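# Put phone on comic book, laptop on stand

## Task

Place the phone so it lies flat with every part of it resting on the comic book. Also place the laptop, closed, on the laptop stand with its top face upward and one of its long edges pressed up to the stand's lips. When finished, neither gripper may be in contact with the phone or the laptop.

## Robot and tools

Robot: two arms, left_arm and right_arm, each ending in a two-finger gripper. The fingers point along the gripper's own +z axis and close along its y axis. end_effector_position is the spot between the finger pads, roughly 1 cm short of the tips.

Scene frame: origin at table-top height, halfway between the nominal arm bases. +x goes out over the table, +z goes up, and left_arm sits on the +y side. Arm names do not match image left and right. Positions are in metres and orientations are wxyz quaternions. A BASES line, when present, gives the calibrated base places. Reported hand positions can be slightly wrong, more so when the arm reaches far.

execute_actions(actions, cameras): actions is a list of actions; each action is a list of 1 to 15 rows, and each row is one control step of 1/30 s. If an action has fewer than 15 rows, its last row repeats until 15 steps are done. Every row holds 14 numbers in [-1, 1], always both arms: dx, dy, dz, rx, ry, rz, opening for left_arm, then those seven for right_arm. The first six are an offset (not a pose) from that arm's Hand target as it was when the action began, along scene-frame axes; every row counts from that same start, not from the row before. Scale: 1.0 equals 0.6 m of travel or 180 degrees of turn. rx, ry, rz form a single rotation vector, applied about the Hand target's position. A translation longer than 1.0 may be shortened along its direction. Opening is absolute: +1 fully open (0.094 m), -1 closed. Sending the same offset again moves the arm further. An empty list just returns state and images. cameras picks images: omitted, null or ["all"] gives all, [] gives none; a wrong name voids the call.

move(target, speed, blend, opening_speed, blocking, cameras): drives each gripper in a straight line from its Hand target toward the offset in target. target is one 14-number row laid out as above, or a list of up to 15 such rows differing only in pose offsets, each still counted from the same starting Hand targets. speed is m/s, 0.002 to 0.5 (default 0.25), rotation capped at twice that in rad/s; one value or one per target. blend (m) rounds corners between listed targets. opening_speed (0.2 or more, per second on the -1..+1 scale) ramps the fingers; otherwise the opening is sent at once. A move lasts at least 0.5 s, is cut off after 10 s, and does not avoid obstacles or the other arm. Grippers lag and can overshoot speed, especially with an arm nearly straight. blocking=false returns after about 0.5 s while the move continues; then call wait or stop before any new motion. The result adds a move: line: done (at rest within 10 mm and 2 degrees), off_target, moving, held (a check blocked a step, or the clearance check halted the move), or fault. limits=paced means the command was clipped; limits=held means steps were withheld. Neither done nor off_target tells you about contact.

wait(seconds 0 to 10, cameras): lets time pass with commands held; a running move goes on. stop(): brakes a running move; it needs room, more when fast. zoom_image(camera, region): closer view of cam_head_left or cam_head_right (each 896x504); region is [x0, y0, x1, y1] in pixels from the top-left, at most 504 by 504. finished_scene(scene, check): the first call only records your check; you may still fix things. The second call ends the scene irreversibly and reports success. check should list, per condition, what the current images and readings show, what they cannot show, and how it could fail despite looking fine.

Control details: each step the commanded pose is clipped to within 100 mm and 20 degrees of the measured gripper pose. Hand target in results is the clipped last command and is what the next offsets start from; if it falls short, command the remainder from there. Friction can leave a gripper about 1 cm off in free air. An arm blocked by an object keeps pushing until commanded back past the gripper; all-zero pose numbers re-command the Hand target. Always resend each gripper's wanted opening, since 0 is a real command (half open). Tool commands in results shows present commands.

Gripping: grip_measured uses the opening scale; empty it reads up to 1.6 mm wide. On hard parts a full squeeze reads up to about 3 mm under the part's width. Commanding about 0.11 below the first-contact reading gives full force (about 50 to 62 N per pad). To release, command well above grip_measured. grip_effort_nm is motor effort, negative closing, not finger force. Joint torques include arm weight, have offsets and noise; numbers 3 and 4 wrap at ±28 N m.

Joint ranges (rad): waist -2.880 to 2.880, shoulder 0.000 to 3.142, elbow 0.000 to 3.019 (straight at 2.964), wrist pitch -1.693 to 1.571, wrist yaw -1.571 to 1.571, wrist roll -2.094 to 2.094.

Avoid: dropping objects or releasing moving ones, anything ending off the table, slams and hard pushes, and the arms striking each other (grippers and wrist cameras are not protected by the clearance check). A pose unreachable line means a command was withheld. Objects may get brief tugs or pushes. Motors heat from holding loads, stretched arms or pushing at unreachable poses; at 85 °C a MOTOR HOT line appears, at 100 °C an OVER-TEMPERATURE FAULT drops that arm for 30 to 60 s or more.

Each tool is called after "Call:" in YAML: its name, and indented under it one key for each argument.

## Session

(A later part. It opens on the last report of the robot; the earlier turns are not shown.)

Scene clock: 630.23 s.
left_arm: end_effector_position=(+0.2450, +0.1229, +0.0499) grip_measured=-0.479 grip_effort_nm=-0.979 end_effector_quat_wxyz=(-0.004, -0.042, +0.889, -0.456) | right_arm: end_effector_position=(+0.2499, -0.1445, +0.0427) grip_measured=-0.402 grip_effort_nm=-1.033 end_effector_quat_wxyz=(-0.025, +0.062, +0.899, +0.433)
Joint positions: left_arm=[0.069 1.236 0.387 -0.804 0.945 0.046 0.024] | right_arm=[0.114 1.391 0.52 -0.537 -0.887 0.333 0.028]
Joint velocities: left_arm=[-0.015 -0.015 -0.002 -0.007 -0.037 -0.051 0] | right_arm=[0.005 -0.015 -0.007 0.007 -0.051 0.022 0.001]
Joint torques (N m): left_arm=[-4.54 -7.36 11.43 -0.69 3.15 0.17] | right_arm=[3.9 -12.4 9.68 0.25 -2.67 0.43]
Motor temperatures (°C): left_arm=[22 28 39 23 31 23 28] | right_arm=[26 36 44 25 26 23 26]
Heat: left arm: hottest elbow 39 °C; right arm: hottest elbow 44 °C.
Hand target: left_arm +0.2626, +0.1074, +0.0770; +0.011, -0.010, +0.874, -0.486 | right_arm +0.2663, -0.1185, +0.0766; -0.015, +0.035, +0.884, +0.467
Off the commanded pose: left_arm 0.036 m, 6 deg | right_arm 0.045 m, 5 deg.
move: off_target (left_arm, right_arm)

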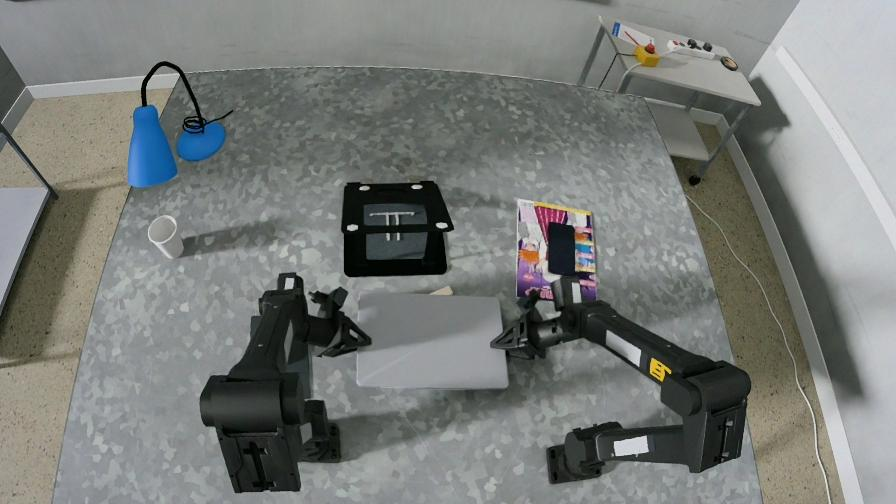

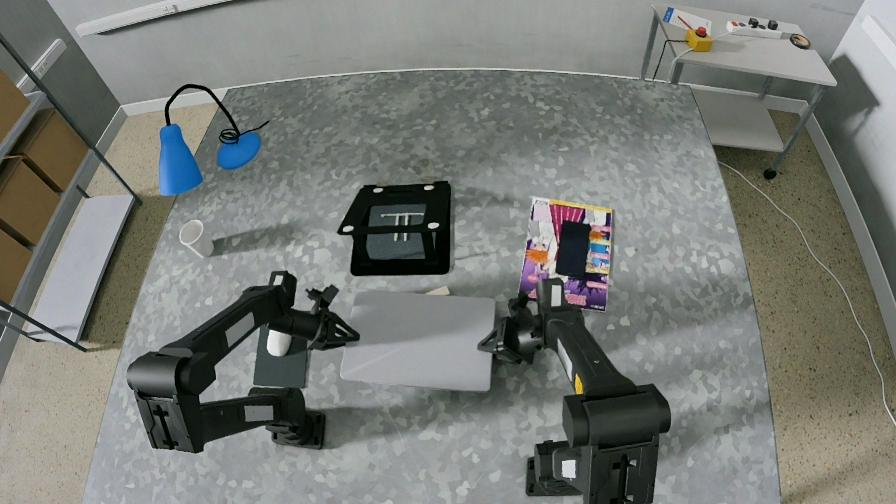

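Call:
move:
  target:
    - [0.03,0.0,0.05,-0.06,0,0,-0.9, 0.03,0.02,0.06,0.07,0,0,-0.9]
  speed: 0.05
  opening_speed: 0.6

Call:
zoom_image:
  camera: "cam_head_left"
  region: [280, 260, 582, 420]

Scene clock: 636.73 s.
left_arm: end_effector_position=(+0.2838, +0.1298, +0.0907) grip_measured=-0.588 grip_effort_nm=-1.009 end_effector_quat_wxyz=(+0.020, -0.047, +0.840, -0.540) | right_arm: end_effector_position=(+0.2564, -0.1373, +0.0733) grip_measured=-0.506 grip_effort_nm=-1.018 end_effector_quat_wxyz=(-0.044, +0.094, +0.846, +0.524)
Joint positions: left_arm=[0.152 1.32 0.5 -0.939 1.132 0.188 0.019] | right_arm=[0.07 1.391 0.52 -0.499 -1.096 0.42 0.023]
Joint velocities: left_arm=[0.015 -0.005 0.007 -0.012 -0.007 -0.022 0] | right_arm=[0.015 -0.005 -0.002 0.012 -0.007 0.007 0]
Joint torques (N m): left_arm=[-7 -7.94 8.42 -1.65 2.84 0.42] | right_arm=[4.84 -11.22 11.28 1.62 -3.05 0.18]
Motor temperatures (°C): left_arm=[22 28 39 23 35 24 28] | right_arm=[26 36 44 25 31 23 26]
Heat: left arm: hottest elbow 39 °C; right arm: hottest elbow 44 °C.
Hand target: left_arm +0.2800, +0.1073, +0.1070; +0.009, -0.010, +0.824, -0.566 | right_arm +0.2846, -0.1067, +0.1125; -0.017, +0.033, +0.827, +0.561
Off the commanded pose: left_arm 0.028 m, 6 deg | right_arm 0.057 m, 9 deg.
move: off_target (left_arm, right_arm)

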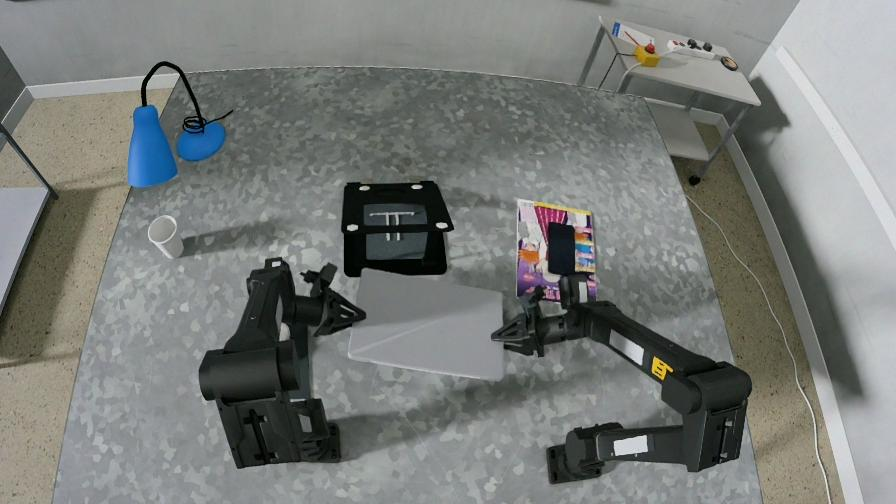

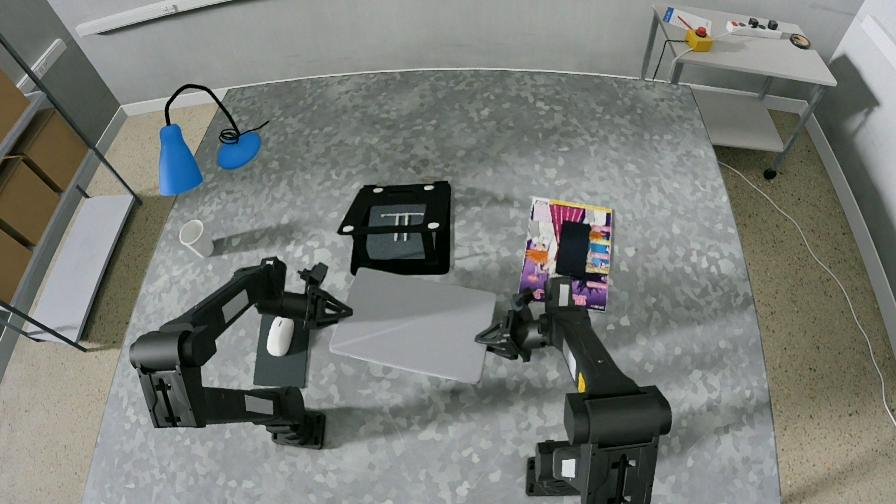

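Scaled by 1.669.

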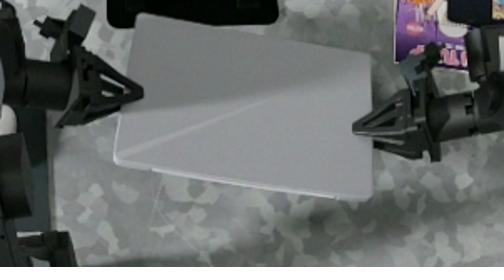

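Call:
move:
  target:
    - [0.0,0.0,0.03,-0.02,0,0,-1, 0.02,0.02,0.06,0.0,0,0,-1]
  speed: 0.05

Call:
zoom_image:
  camera: "cam_head_left"
  region: [280, 230, 582, 420]

Scene clock: 640.97 s.
left_arm: end_effector_position=(+0.2862, +0.1301, +0.1094) grip_measured=-0.613 grip_effort_nm=-1.013 end_effector_quat_wxyz=(+0.017, -0.051, +0.821, -0.568) | right_arm: end_effector_position=(+0.2577, -0.1365, +0.0884) grip_measured=-0.508 grip_effort_nm=-1.043 end_effector_quat_wxyz=(-0.049, +0.106, +0.841, +0.528)
Joint positions: left_arm=[0.17 1.327 0.531 -1.047 1.195 0.261 0.018] | right_arm=[0.07 1.35 0.53 -0.533 -1.106 0.46 0.023]
Joint velocities: left_arm=[0.005 -0.005 0.007 -0.002 -0.007 -0.037 -0.001] | right_arm=[-0.034 -0.005 -0.007 0.002 -0.007 -0.037 0]
Joint torques (N m): left_arm=[-6.65 -8.18 7.64 -1.87 2.63 0.59] | right_arm=[6.77 -12.81 14.95 0.8 -2.54 0.41]
Motor temperatures (°C): left_arm=[22 27 39 23 37 24 28] | right_arm=[26 36 45 25 33 23 26]
Heat: left arm: hottest elbow 39 °C; right arm: hottest elbow 45 °C.
Hand target: left_arm +0.2798, +0.1073, +0.1250; +0.008, -0.010, +0.806, -0.592 | right_arm +0.2973, -0.0943, +0.1483; -0.018, +0.033, +0.827, +0.561
Off the commanded pose: left_arm 0.028 m, 6 deg | right_arm 0.083 m, 10 deg.
move: off_target (left_arm, right_arm)

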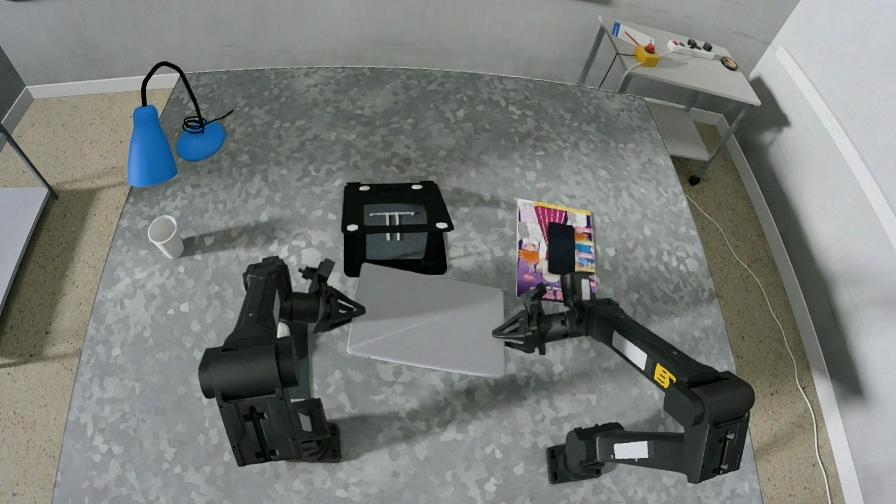

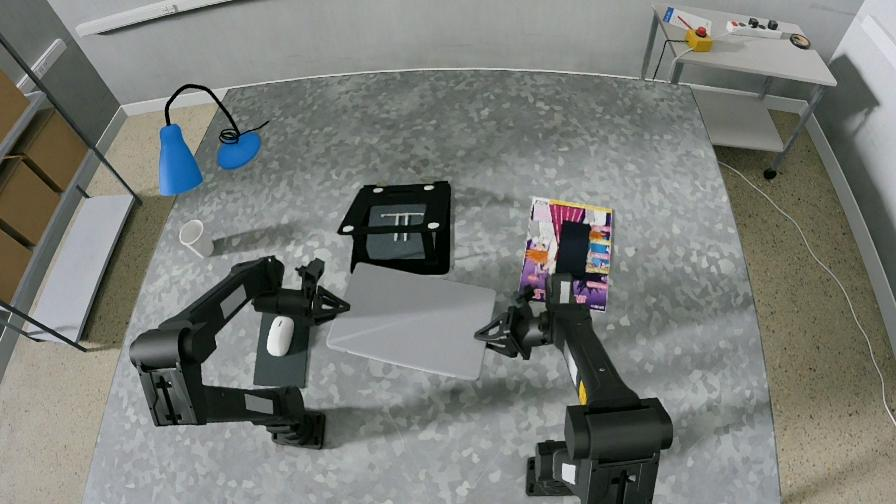

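Scaled by 1.669.

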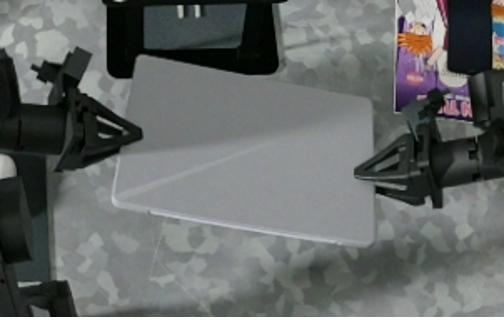

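Call:
move:
  target:
    - [-0.01,0.03,0.02,0.0,0,0,-1, 0.0,-0.05,0.03,0.02,0,0,-1]
  speed: 0.05

Call:
zoom_image:
  camera: "cam_head_left"
  region: [280, 230, 582, 420]

Scene clock: 645.03 s.
left_arm: end_effector_position=(+0.2687, +0.1349, +0.1222) grip_measured=-0.614 grip_effort_nm=-1.004 end_effector_quat_wxyz=(-0.005, -0.055, +0.811, -0.582) | right_arm: end_effector_position=(+0.2588, -0.1393, +0.1182) grip_measured=-0.585 grip_effort_nm=-1.033 end_effector_quat_wxyz=(-0.056, +0.078, +0.821, +0.563)
Joint positions: left_arm=[0.211 1.334 0.543 -1.264 1.198 0.437 0.018] | right_arm=[0.038 1.341 0.589 -0.716 -1.2 0.303 0.02]
Joint velocities: left_arm=[0.015 -0.005 0.007 0.012 0.007 0.081 0] | right_arm=[-0.024 -0.005 -0.007 0.012 0.051 -0.051 0]
Joint torques (N m): left_arm=[-5.01 -8 9.21 -1.74 1.37 0.8] | right_arm=[2.32 -11.81 14.11 0.27 -2.17 0.22]
Motor temperatures (°C): left_arm=[22 27 38 23 37 24 29] | right_arm=[26 36 47 25 34 23 26]
Heat: left arm: hottest elbow 38 °C; right arm: hottest elbow 47 °C.
Hand target: left_arm +0.2735, +0.1254, +0.1366; +0.007, -0.010, +0.806, -0.592 | right_arm +0.2977, -0.1243, +0.1665; -0.017, +0.033, +0.809, +0.587
Off the commanded pose: left_arm 0.018 m, 6 deg | right_arm 0.063 m, 7 deg.
move: off_target (left_arm, right_arm)

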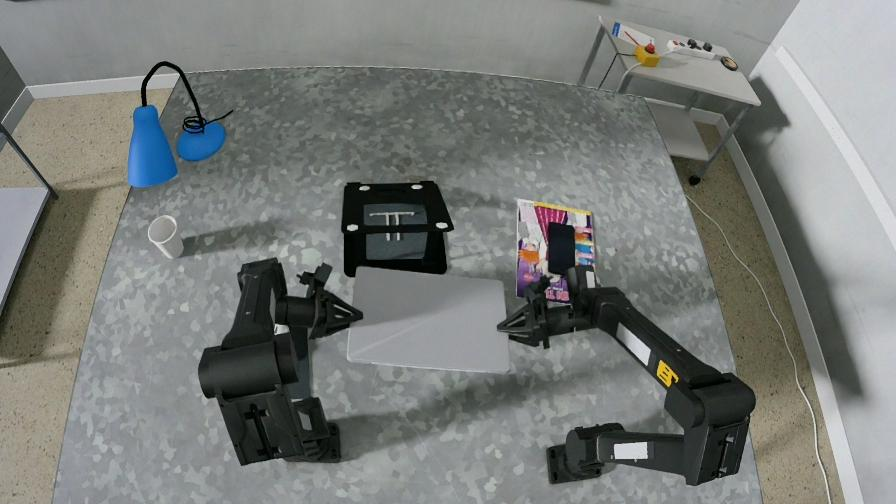

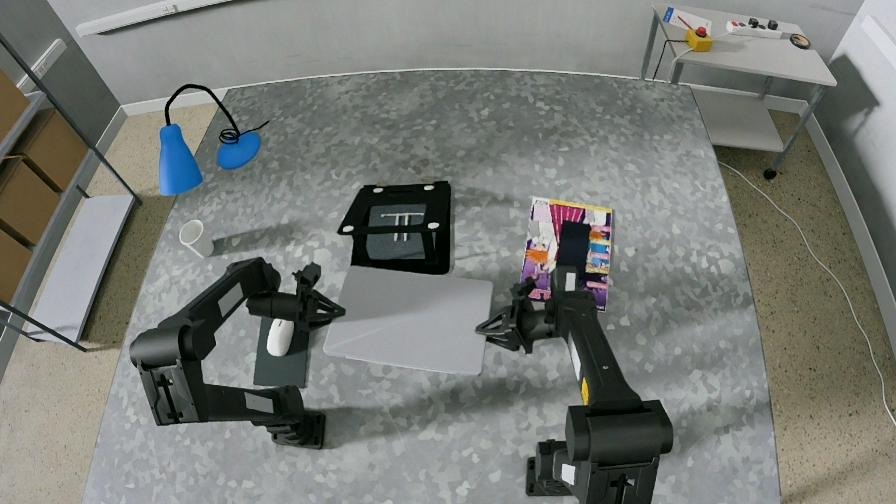

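Scaled by 1.669.

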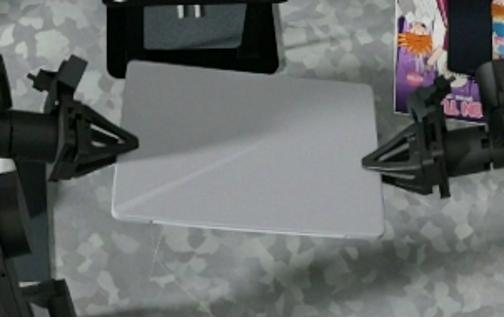

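Call:
move:
  target:
    - [0.04,0.0,0.08,-0.02,0,0,-1, 0.03,-0.01,0.06,0.03,0,0,-1]
  speed: 0.06

Call:
zoom_image:
  camera: "cam_head_left"
  region: [280, 230, 582, 420]

Scene clock: 649.47 s.
left_arm: end_effector_position=(+0.2866, +0.1359, +0.1644) grip_measured=-0.626 grip_effort_nm=-1.004 end_effector_quat_wxyz=(-0.012, -0.056, +0.790, -0.611) | right_arm: end_effector_position=(+0.2847, -0.1405, +0.1619) grip_measured=-0.630 grip_effort_nm=-1.033 end_effector_quat_wxyz=(-0.044, +0.067, +0.791, +0.607)
Joint positions: left_arm=[0.211 1.347 0.644 -1.487 1.254 0.553 0.018] | right_arm=[0.013 1.341 0.679 -0.798 -1.306 0.273 0.017]
Joint velocities: left_arm=[0.005 -0.015 -0.002 -0.022 -0.037 0.022 0] | right_arm=[-0.015 -0.005 -0.002 0.002 -0.081 -0.007 -0.001]
Joint torques (N m): left_arm=[-4.78 -8.88 11.51 -1.8 1.34 0.68] | right_arm=[1.79 -10.93 14.02 0.17 -1.92 0.25]
Motor temperatures (°C): left_arm=[22 27 38 24 36 24 29] | right_arm=[26 36 47 25 34 23 27]
Heat: left arm: hottest elbow 38 °C; right arm: hottest elbow 47 °C.
Hand target: left_arm +0.2971, +0.1256, +0.1847; +0.006, -0.009, +0.787, -0.617 | right_arm +0.3164, -0.1302, +0.2023; -0.018, +0.032, +0.780, +0.624
Off the commanded pose: left_arm 0.025 m, 6 deg | right_arm 0.052 m, 6 deg.
move: off_target (left_arm, right_arm)

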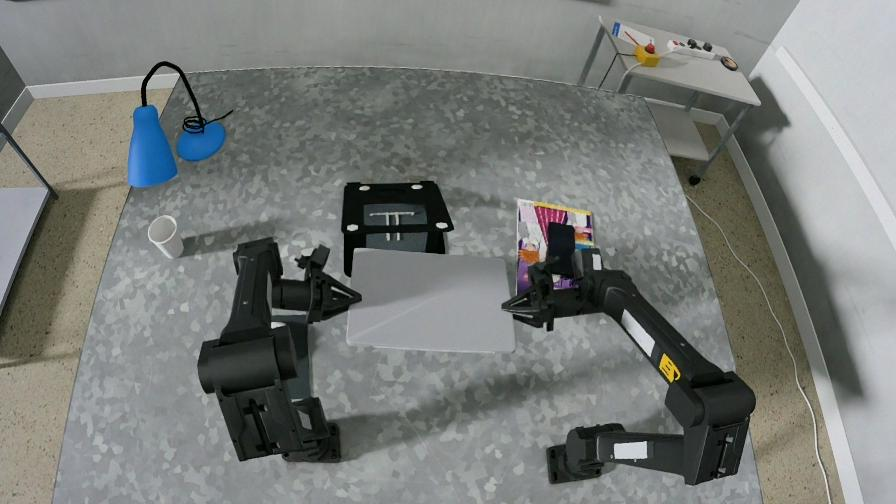

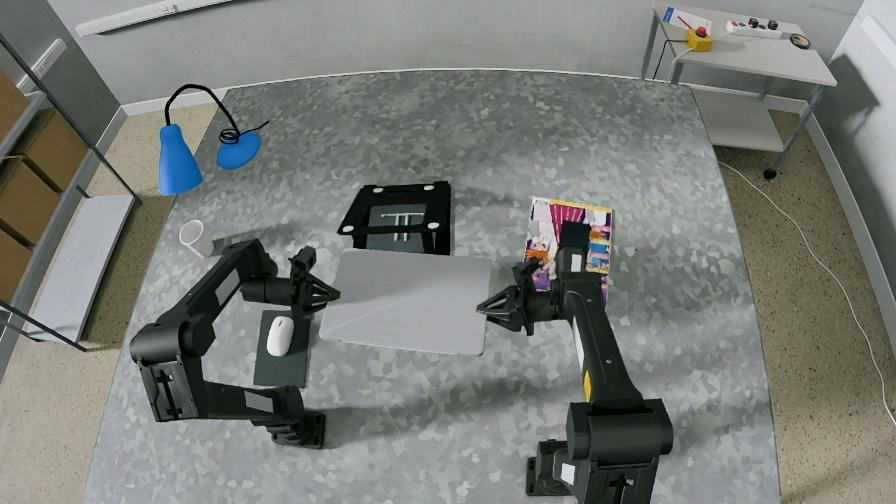

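Scaled by 1.669.

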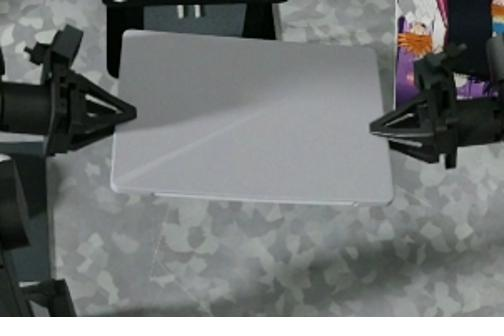

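Call:
move:
  target:
    - [0.18,0.0,0.0,0.0,0,0,-1, 0.16,0.0,-0.01,0.0,0,0,-1]
  speed: 0.08

Call:
zoom_image:
  camera: "cam_head_left"
  region: [280, 170, 582, 360]

Scene clock: 656.23 s.
left_arm: end_effector_position=(+0.3801, +0.1370, +0.1608) grip_measured=-0.629 grip_effort_nm=-1.009 end_effector_quat_wxyz=(-0.027, -0.057, +0.786, -0.615) | right_arm: end_effector_position=(+0.3785, -0.1385, +0.1600) grip_measured=-0.638 grip_effort_nm=-1.038 end_effector_quat_wxyz=(-0.044, +0.063, +0.787, +0.612)
Joint positions: left_arm=[0.149 1.575 0.886 -1.419 1.285 0.44 0.017] | right_arm=[0.012 1.585 0.932 -0.82 -1.319 0.253 0.017]
Joint velocities: left_arm=[-0.005 -0.015 -0.007 -0.017 -0.051 0.007 0.001] | right_arm=[-0.005 0.005 -0.012 0.017 -0.051 -0.037 0]
Joint torques (N m): left_arm=[-4.6 -13.39 14.08 -0.47 1.28 0.24] | right_arm=[1.26 -14.68 14.06 0.08 -1.51 0.14]
Motor temperatures (°C): left_arm=[22 27 38 24 35 24 29] | right_arm=[26 36 49 25 33 23 27]
Heat: left arm: hottest elbow 38 °C; right arm: hottest elbow 49 °C.
Hand target: left_arm +0.4054, +0.1259, +0.1855; +0.007, -0.009, +0.787, -0.617 | right_arm +0.4122, -0.1308, +0.1941; -0.018, +0.032, +0.780, +0.624
Off the commanded pose: left_arm 0.036 m, 7 deg | right_arm 0.050 m, 5 deg.
move: off_target (left_arm, right_arm)

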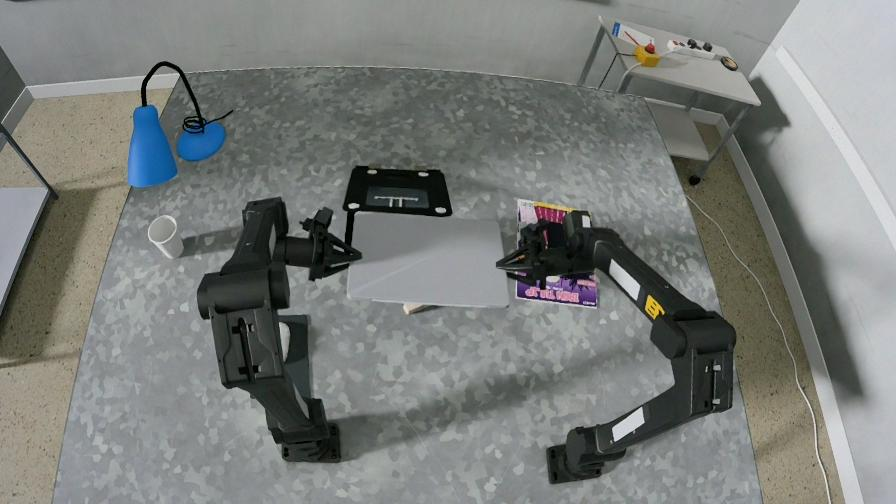

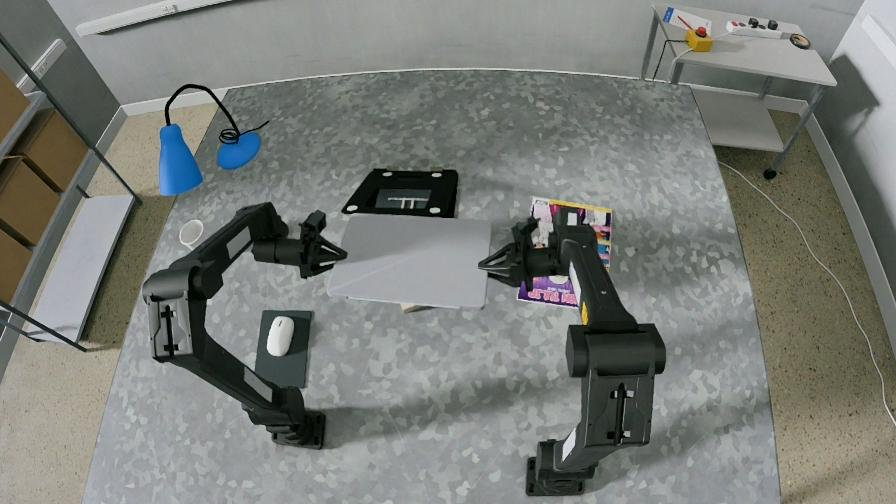

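Scaled by 1.669.

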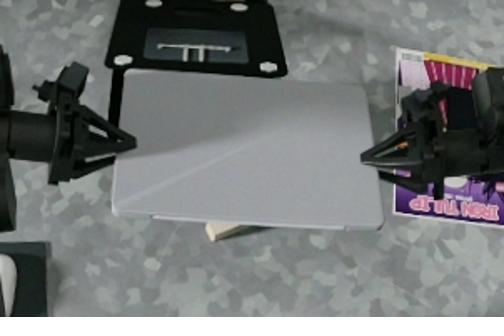

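Call:
execute_actions:
  actions: []

Call:
zoom_image:
  camera: "cam_head_left"
  region: [280, 120, 620, 360]

Call:
zoom_image:
  camera: "cam_head_right"
  region: [280, 120, 620, 360]

Scene clock: 665.77 s.
left_arm: end_effector_position=(+0.3801, +0.1370, +0.1608) grip_measured=-0.629 grip_effort_nm=-1.004 end_effector_quat_wxyz=(-0.027, -0.057, +0.786, -0.615) | right_arm: end_effector_position=(+0.3785, -0.1385, +0.1600) grip_measured=-0.638 grip_effort_nm=-1.033 end_effector_quat_wxyz=(-0.044, +0.063, +0.787, +0.612)
Joint positions: left_arm=[0.149 1.575 0.886 -1.419 1.285 0.439 0.017] | right_arm=[0.012 1.585 0.932 -0.82 -1.319 0.253 0.017]
Joint velocities: left_arm=[0.005 0.005 0.002 0.012 0.051 -0.007 -0.001] | right_arm=[0.005 -0.005 -0.007 0.002 -0.095 0.007 0]
Joint torques (N m): left_arm=[-4.37 -13.45 14.12 -0.09 1.28 0.23] | right_arm=[1.32 -14.74 14.08 0.1 -1.51 0.15]
Motor temperatures (°C): left_arm=[22 28 40 23 33 24 29] | right_arm=[26 36 52 25 32 23 27]
Heat: left arm: hottest elbow 40 °C; right arm: hottest elbow 52 °C.
Hand target: left_arm +0.4054, +0.1259, +0.1855; +0.007, -0.009, +0.787, -0.617 | right_arm +0.4122, -0.1308, +0.1941; -0.018, +0.032, +0.780, +0.624
Tool commands: left_gripper/opening=-1.0 right_gripper/opening=-1.0
Off the commanded pose: left_arm 0.036 m, 7 deg | right_arm 0.050 m, 5 deg.

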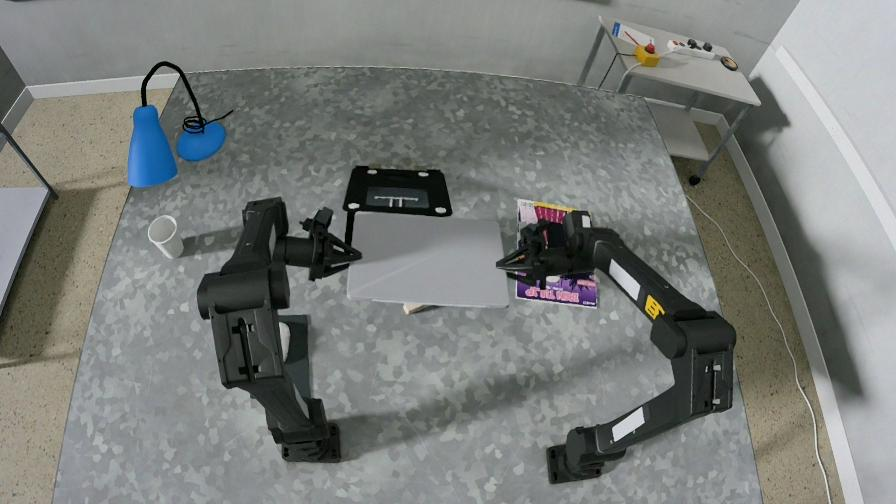

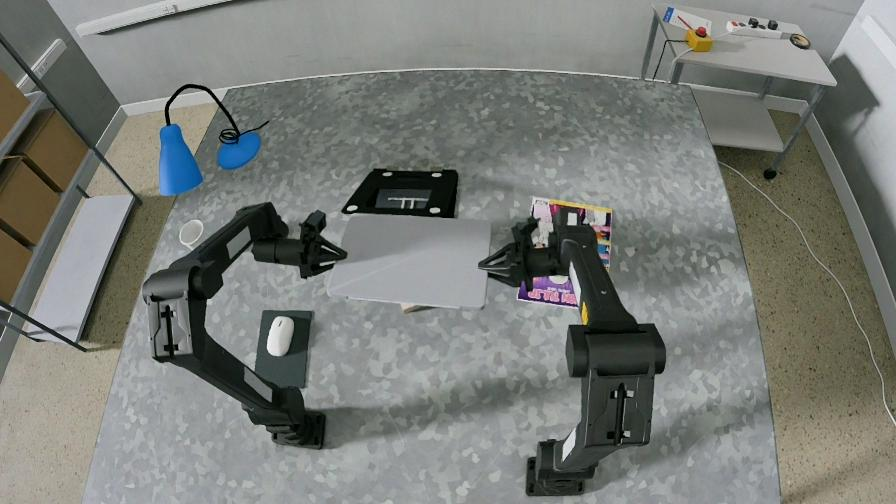

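Scaled by 1.482.

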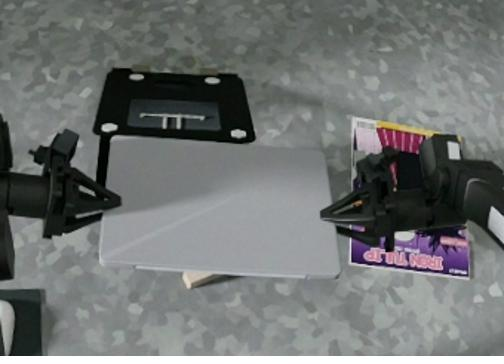

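Scaled by 1.482.

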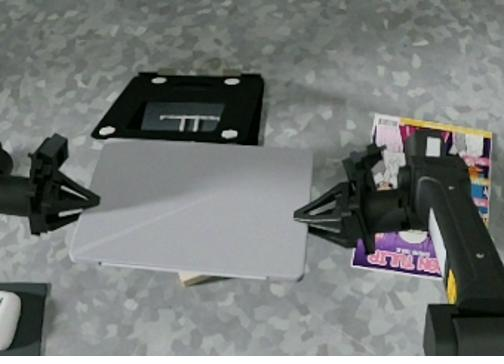

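Call:
move:
  target: [-0.15,0.0,0,0,0,0,-1,-0.15,0,0,0,0,0,-1]
  speed: 0.15

Call:
zoom_image:
  camera: "cam_head_left"
  region: [300, 140, 560, 340]

Call:
zoom_image:
  camera: "cam_head_right"
  region: [300, 140, 560, 340]

Scene clock: 676.43 s.
left_arm: end_effector_position=(+0.3228, +0.1357, +0.1689) grip_measured=-0.629 grip_effort_nm=-1.009 end_effector_quat_wxyz=(-0.011, -0.048, +0.789, -0.612) | right_arm: end_effector_position=(+0.3220, -0.1401, +0.1695) grip_measured=-0.638 grip_effort_nm=-1.043 end_effector_quat_wxyz=(-0.034, +0.058, +0.790, +0.610)
Joint positions: left_arm=[0.18 1.422 0.739 -1.458 1.269 0.512 0.017] | right_arm=[0.011 1.42 0.778 -0.799 -1.311 0.262 0.017]
Joint velocities: left_arm=[-0.015 -0.005 -0.002 0.007 -0.007 -0.022 0] | right_arm=[0.005 -0.005 -0.002 -0.022 0.007 0.007 -0.001]
Joint torques (N m): left_arm=[-3.78 -12.92 6.91 -1.54 0.99 0.71] | right_arm=[2.14 -15.85 8.14 0.92 -1.74 0.29]
Motor temperatures (°C): left_arm=[22 28 40 23 33 24 29] | right_arm=[26 36 54 25 32 23 27]
Heat: left arm: hottest elbow 40 °C; right arm: hottest elbow 54 °C.
Hand target: left_arm +0.3151, +0.1257, +0.1849; +0.006, -0.009, +0.787, -0.617 | right_arm +0.3223, -0.1304, +0.1961; -0.018, +0.032, +0.780, +0.624
Off the commanded pose: left_arm 0.021 m, 5 deg | right_arm 0.026 m, 4 deg.
move: off_target (left_arm, right_arm)

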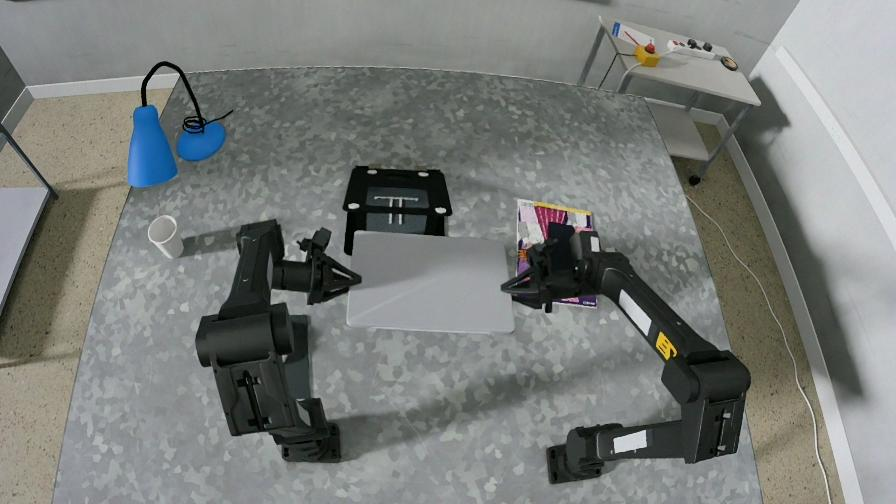

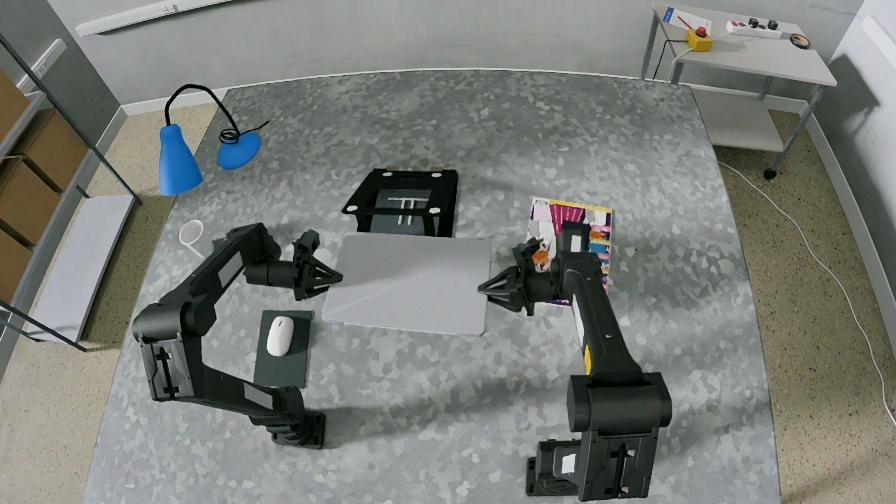

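Scaled by 1.938.

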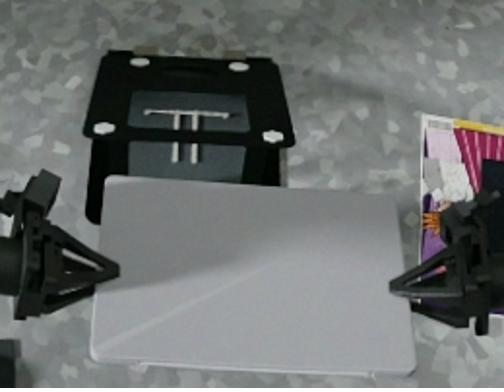

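Scaled by 1.938.

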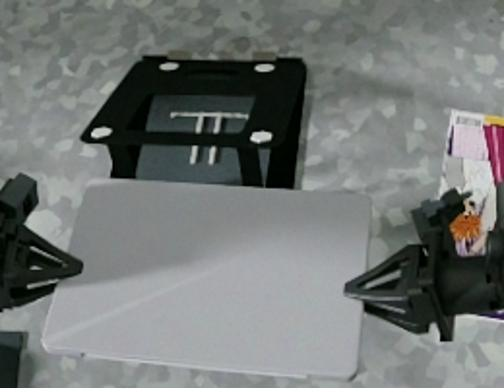

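Call:
move:
  target: [0.22,0.07,0.04,0,0,0.06,-1,0.22,0.07,0.04,0,0,0,-1]
  speed: 0.12

Call:
zoom_image:
  camera: "cam_head_left"
  region: [280, 140, 600, 340]

Scene clock: 690.40 s.
left_arm: end_effector_position=(+0.4197, +0.1660, +0.1745) grip_measured=-0.629 grip_effort_nm=-1.009 end_effector_quat_wxyz=(+0.019, -0.121, +0.783, -0.610) | right_arm: end_effector_position=(+0.4240, -0.1087, +0.1757) grip_measured=-0.641 grip_effort_nm=-1.033 end_effector_quat_wxyz=(-0.049, +0.075, +0.788, +0.610)
Joint positions: left_arm=[0.211 1.521 0.903 -1.158 1.306 0.09 0.017] | right_arm=[0.077 1.627 1.024 -0.611 -1.299 0.545 0.017]
Joint velocities: left_arm=[-0.005 0.005 -0.007 0.002 -0.022 -0.037 -0.001] | right_arm=[-0.015 -0.015 0.002 -0.002 0.051 0.037 0]
Joint torques (N m): left_arm=[-2.02 -14.33 15.06 0.61 1.46 0.07] | right_arm=[2.67 -16.91 14.67 1.36 -1.28 0.25]
Motor temperatures (°C): left_arm=[22 28 40 23 32 24 29] | right_arm=[26 36 51 25 32 23 27]
Heat: left arm: hottest elbow 40 °C; right arm: hottest elbow 51 °C.
Hand target: left_arm +0.4477, +0.1683, +0.2095; +0.065, -0.085, +0.782, -0.614 | right_arm +0.4542, -0.0887, +0.2166; -0.020, +0.031, +0.781, +0.624
Off the commanded pose: left_arm 0.044 m, 7 deg | right_arm 0.057 m, 6 deg.
move: off_target (left_arm, right_arm)

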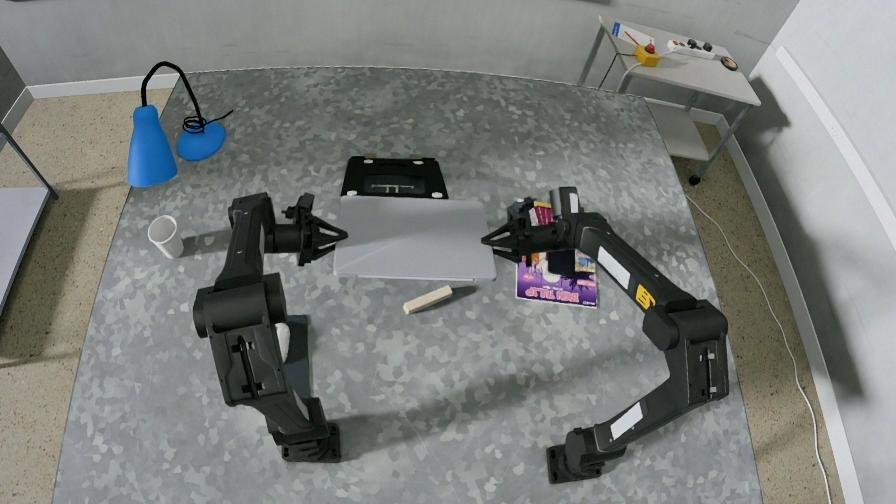

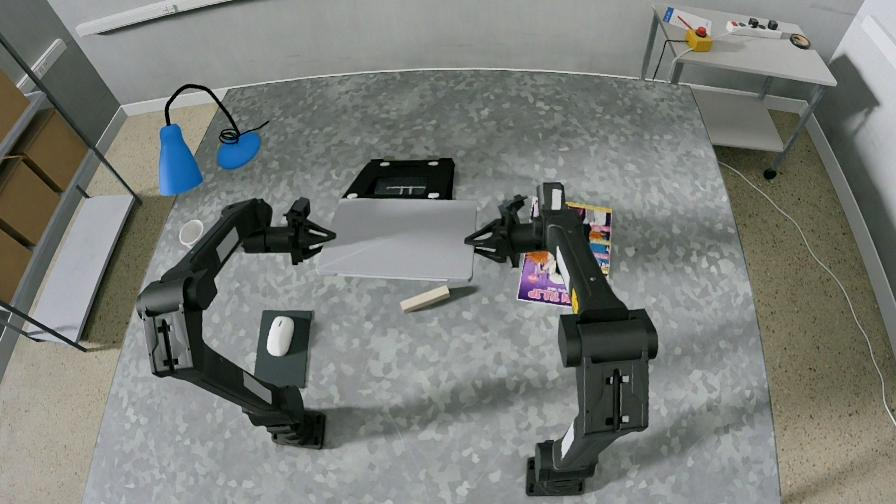

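Scaled by 1.575.

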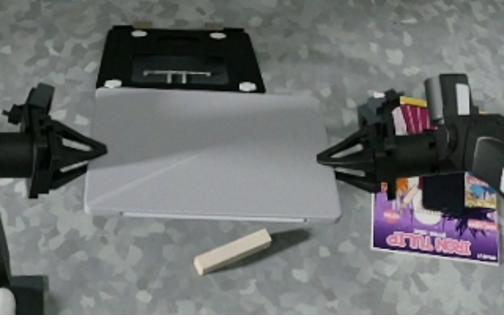

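Call:
move:
  target: [-0.13,0.0,0.1,0,0,0.0,-1,-0.13,0.0,0.1,0,0,0,-1]
  speed: 0.12

Call:
zoom_image:
  camera: "cam_head_left"
  region: [280, 140, 600, 340]

Call:
zoom_image:
  camera: "cam_head_right"
  region: [280, 140, 600, 340]

Scene clock: 708.83 s.
left_arm: end_effector_position=(+0.3710, +0.1727, +0.2463) grip_measured=-0.630 grip_effort_nm=-0.999 end_effector_quat_wxyz=(+0.035, -0.117, +0.784, -0.609) | right_arm: end_effector_position=(+0.3885, -0.1022, +0.2458) grip_measured=-0.644 grip_effort_nm=-1.038 end_effector_quat_wxyz=(-0.028, +0.061, +0.787, +0.613)
Joint positions: left_arm=[0.269 1.318 0.903 -1.487 1.297 0.252 0.017] | right_arm=[0.1 1.421 0.984 -0.64 -1.287 0.635 0.017]
Joint velocities: left_arm=[-0.015 0.005 -0.017 -0.002 0.022 0.037 0] | right_arm=[-0.005 -0.005 -0.002 -0.002 -0.022 -0.007 -0.001]
Joint torques (N m): left_arm=[-2.08 -12.69 10.4 -1.07 1.38 0.48] | right_arm=[2.9 -18.43 9.63 0.85 -1.18 0.25]
Motor temperatures (°C): left_arm=[22 28 42 23 33 24 29] | right_arm=[26 36 54 25 32 23 28]
Heat: left arm: hottest elbow 42 °C; right arm: hottest elbow 54 °C.
Hand target: left_arm +0.3693, +0.1688, +0.2686; +0.064, -0.084, +0.782, -0.614 | right_arm +0.3773, -0.0872, +0.2780; -0.020, +0.031, +0.781, +0.623
Off the commanded pose: left_arm 0.024 m, 5 deg | right_arm 0.036 m, 4 deg.
move: off_target (left_arm, right_arm)

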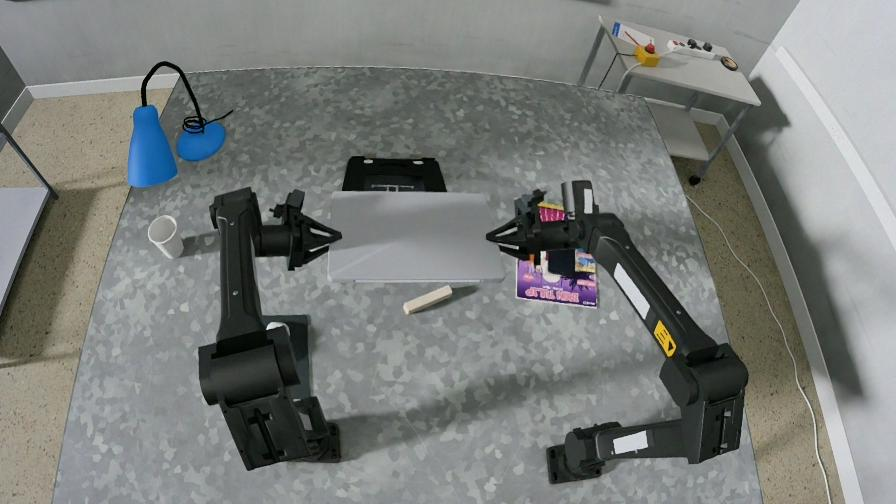

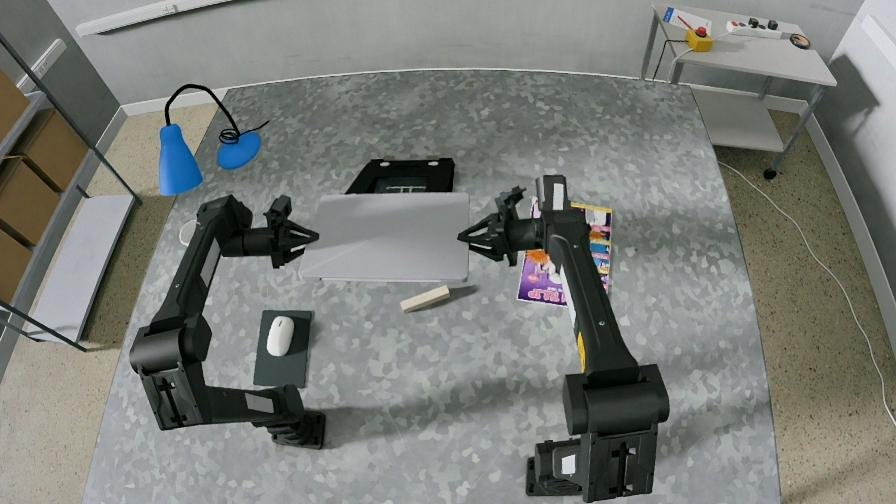

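Scaled by 1.575.

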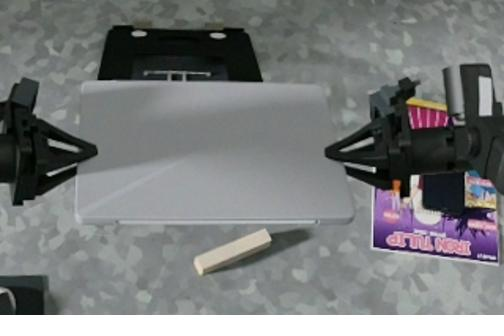

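Scaled by 1.575.

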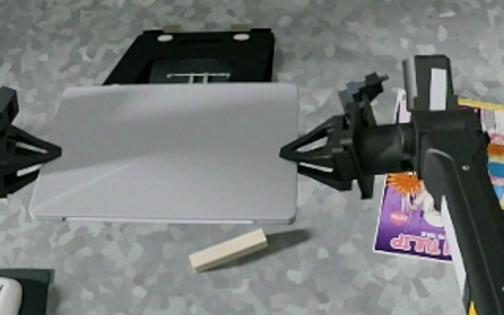

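Call:
move:
  target:
    - [0.15,0.04,0.03,0,0,0.04,-1,0.15,0.04,0.03,0,0,-0.06,-1]
    - [0.33,0.08,0.06,0,0.04,0.08,-1,0.33,0.08,0.06,0,0.04,-0.12,-1]
  speed: 0.12
  blend: 0.03

Call:
zoom_image:
  camera: "cam_head_left"
  region: [280, 120, 600, 320]

Call:
zoom_image:
  camera: "cam_head_right"
  region: [280, 120, 600, 320]

Scene clock: 724.00 s.
left_arm: end_effector_position=(+0.5347, +0.2180, +0.2411) grip_measured=-0.645 grip_effort_nm=-1.004 end_effector_quat_wxyz=(+0.022, -0.292, +0.755, -0.587) | right_arm: end_effector_position=(+0.5416, -0.0553, +0.2416) grip_measured=-0.659 grip_effort_nm=-1.038 end_effector_quat_wxyz=(-0.001, +0.258, +0.773, +0.579)
Joint positions: left_arm=[0.252 1.536 1.139 -0.807 1.232 -0.717 0.017] | right_arm=[0.19 1.657 1.222 -0.181 -0.964 1.368 0.016]
Joint velocities: left_arm=[-0.005 0.005 0.007 0.002 0.066 0.022 -0.001] | right_arm=[-0.005 -0.005 -0.007 -0.012 -0.022 -0.037 0]
Joint torques (N m): left_arm=[-2.02 -17.32 20.14 1.94 1.12 0.32] | right_arm=[1.32 -20.07 17.26 2.48 -0.3 0.25]
Motor temperatures (°C): left_arm=[22 28 42 23 33 24 29] | right_arm=[26 37 53 25 31 23 28]
Heat: left arm: hottest elbow 42 °C; right arm: hottest elbow 53 °C.
Hand target: left_arm +0.5683, +0.2175, +0.3068; +0.094, -0.223, +0.766, -0.596 | right_arm +0.5755, -0.0399, +0.3094; +0.048, +0.213, +0.762, +0.610
Off the commanded pose: left_arm 0.071 m, 12 deg | right_arm 0.081 m, 9 deg.
move: off_target (left_arm, right_arm)

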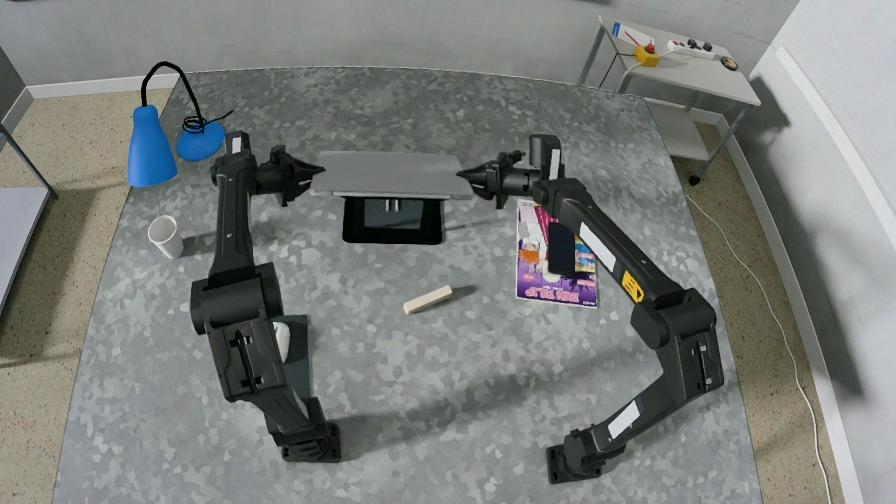

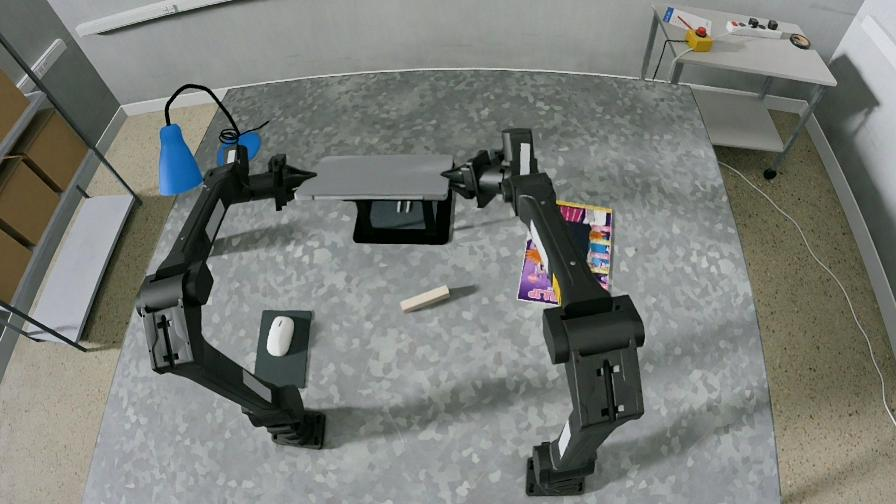

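Scaled by 1.575.

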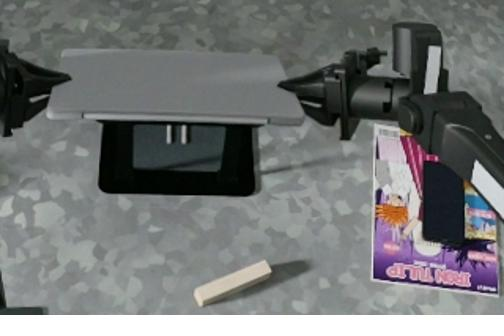

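Scaled by 1.575.

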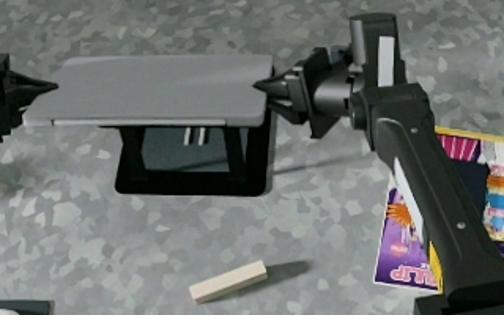

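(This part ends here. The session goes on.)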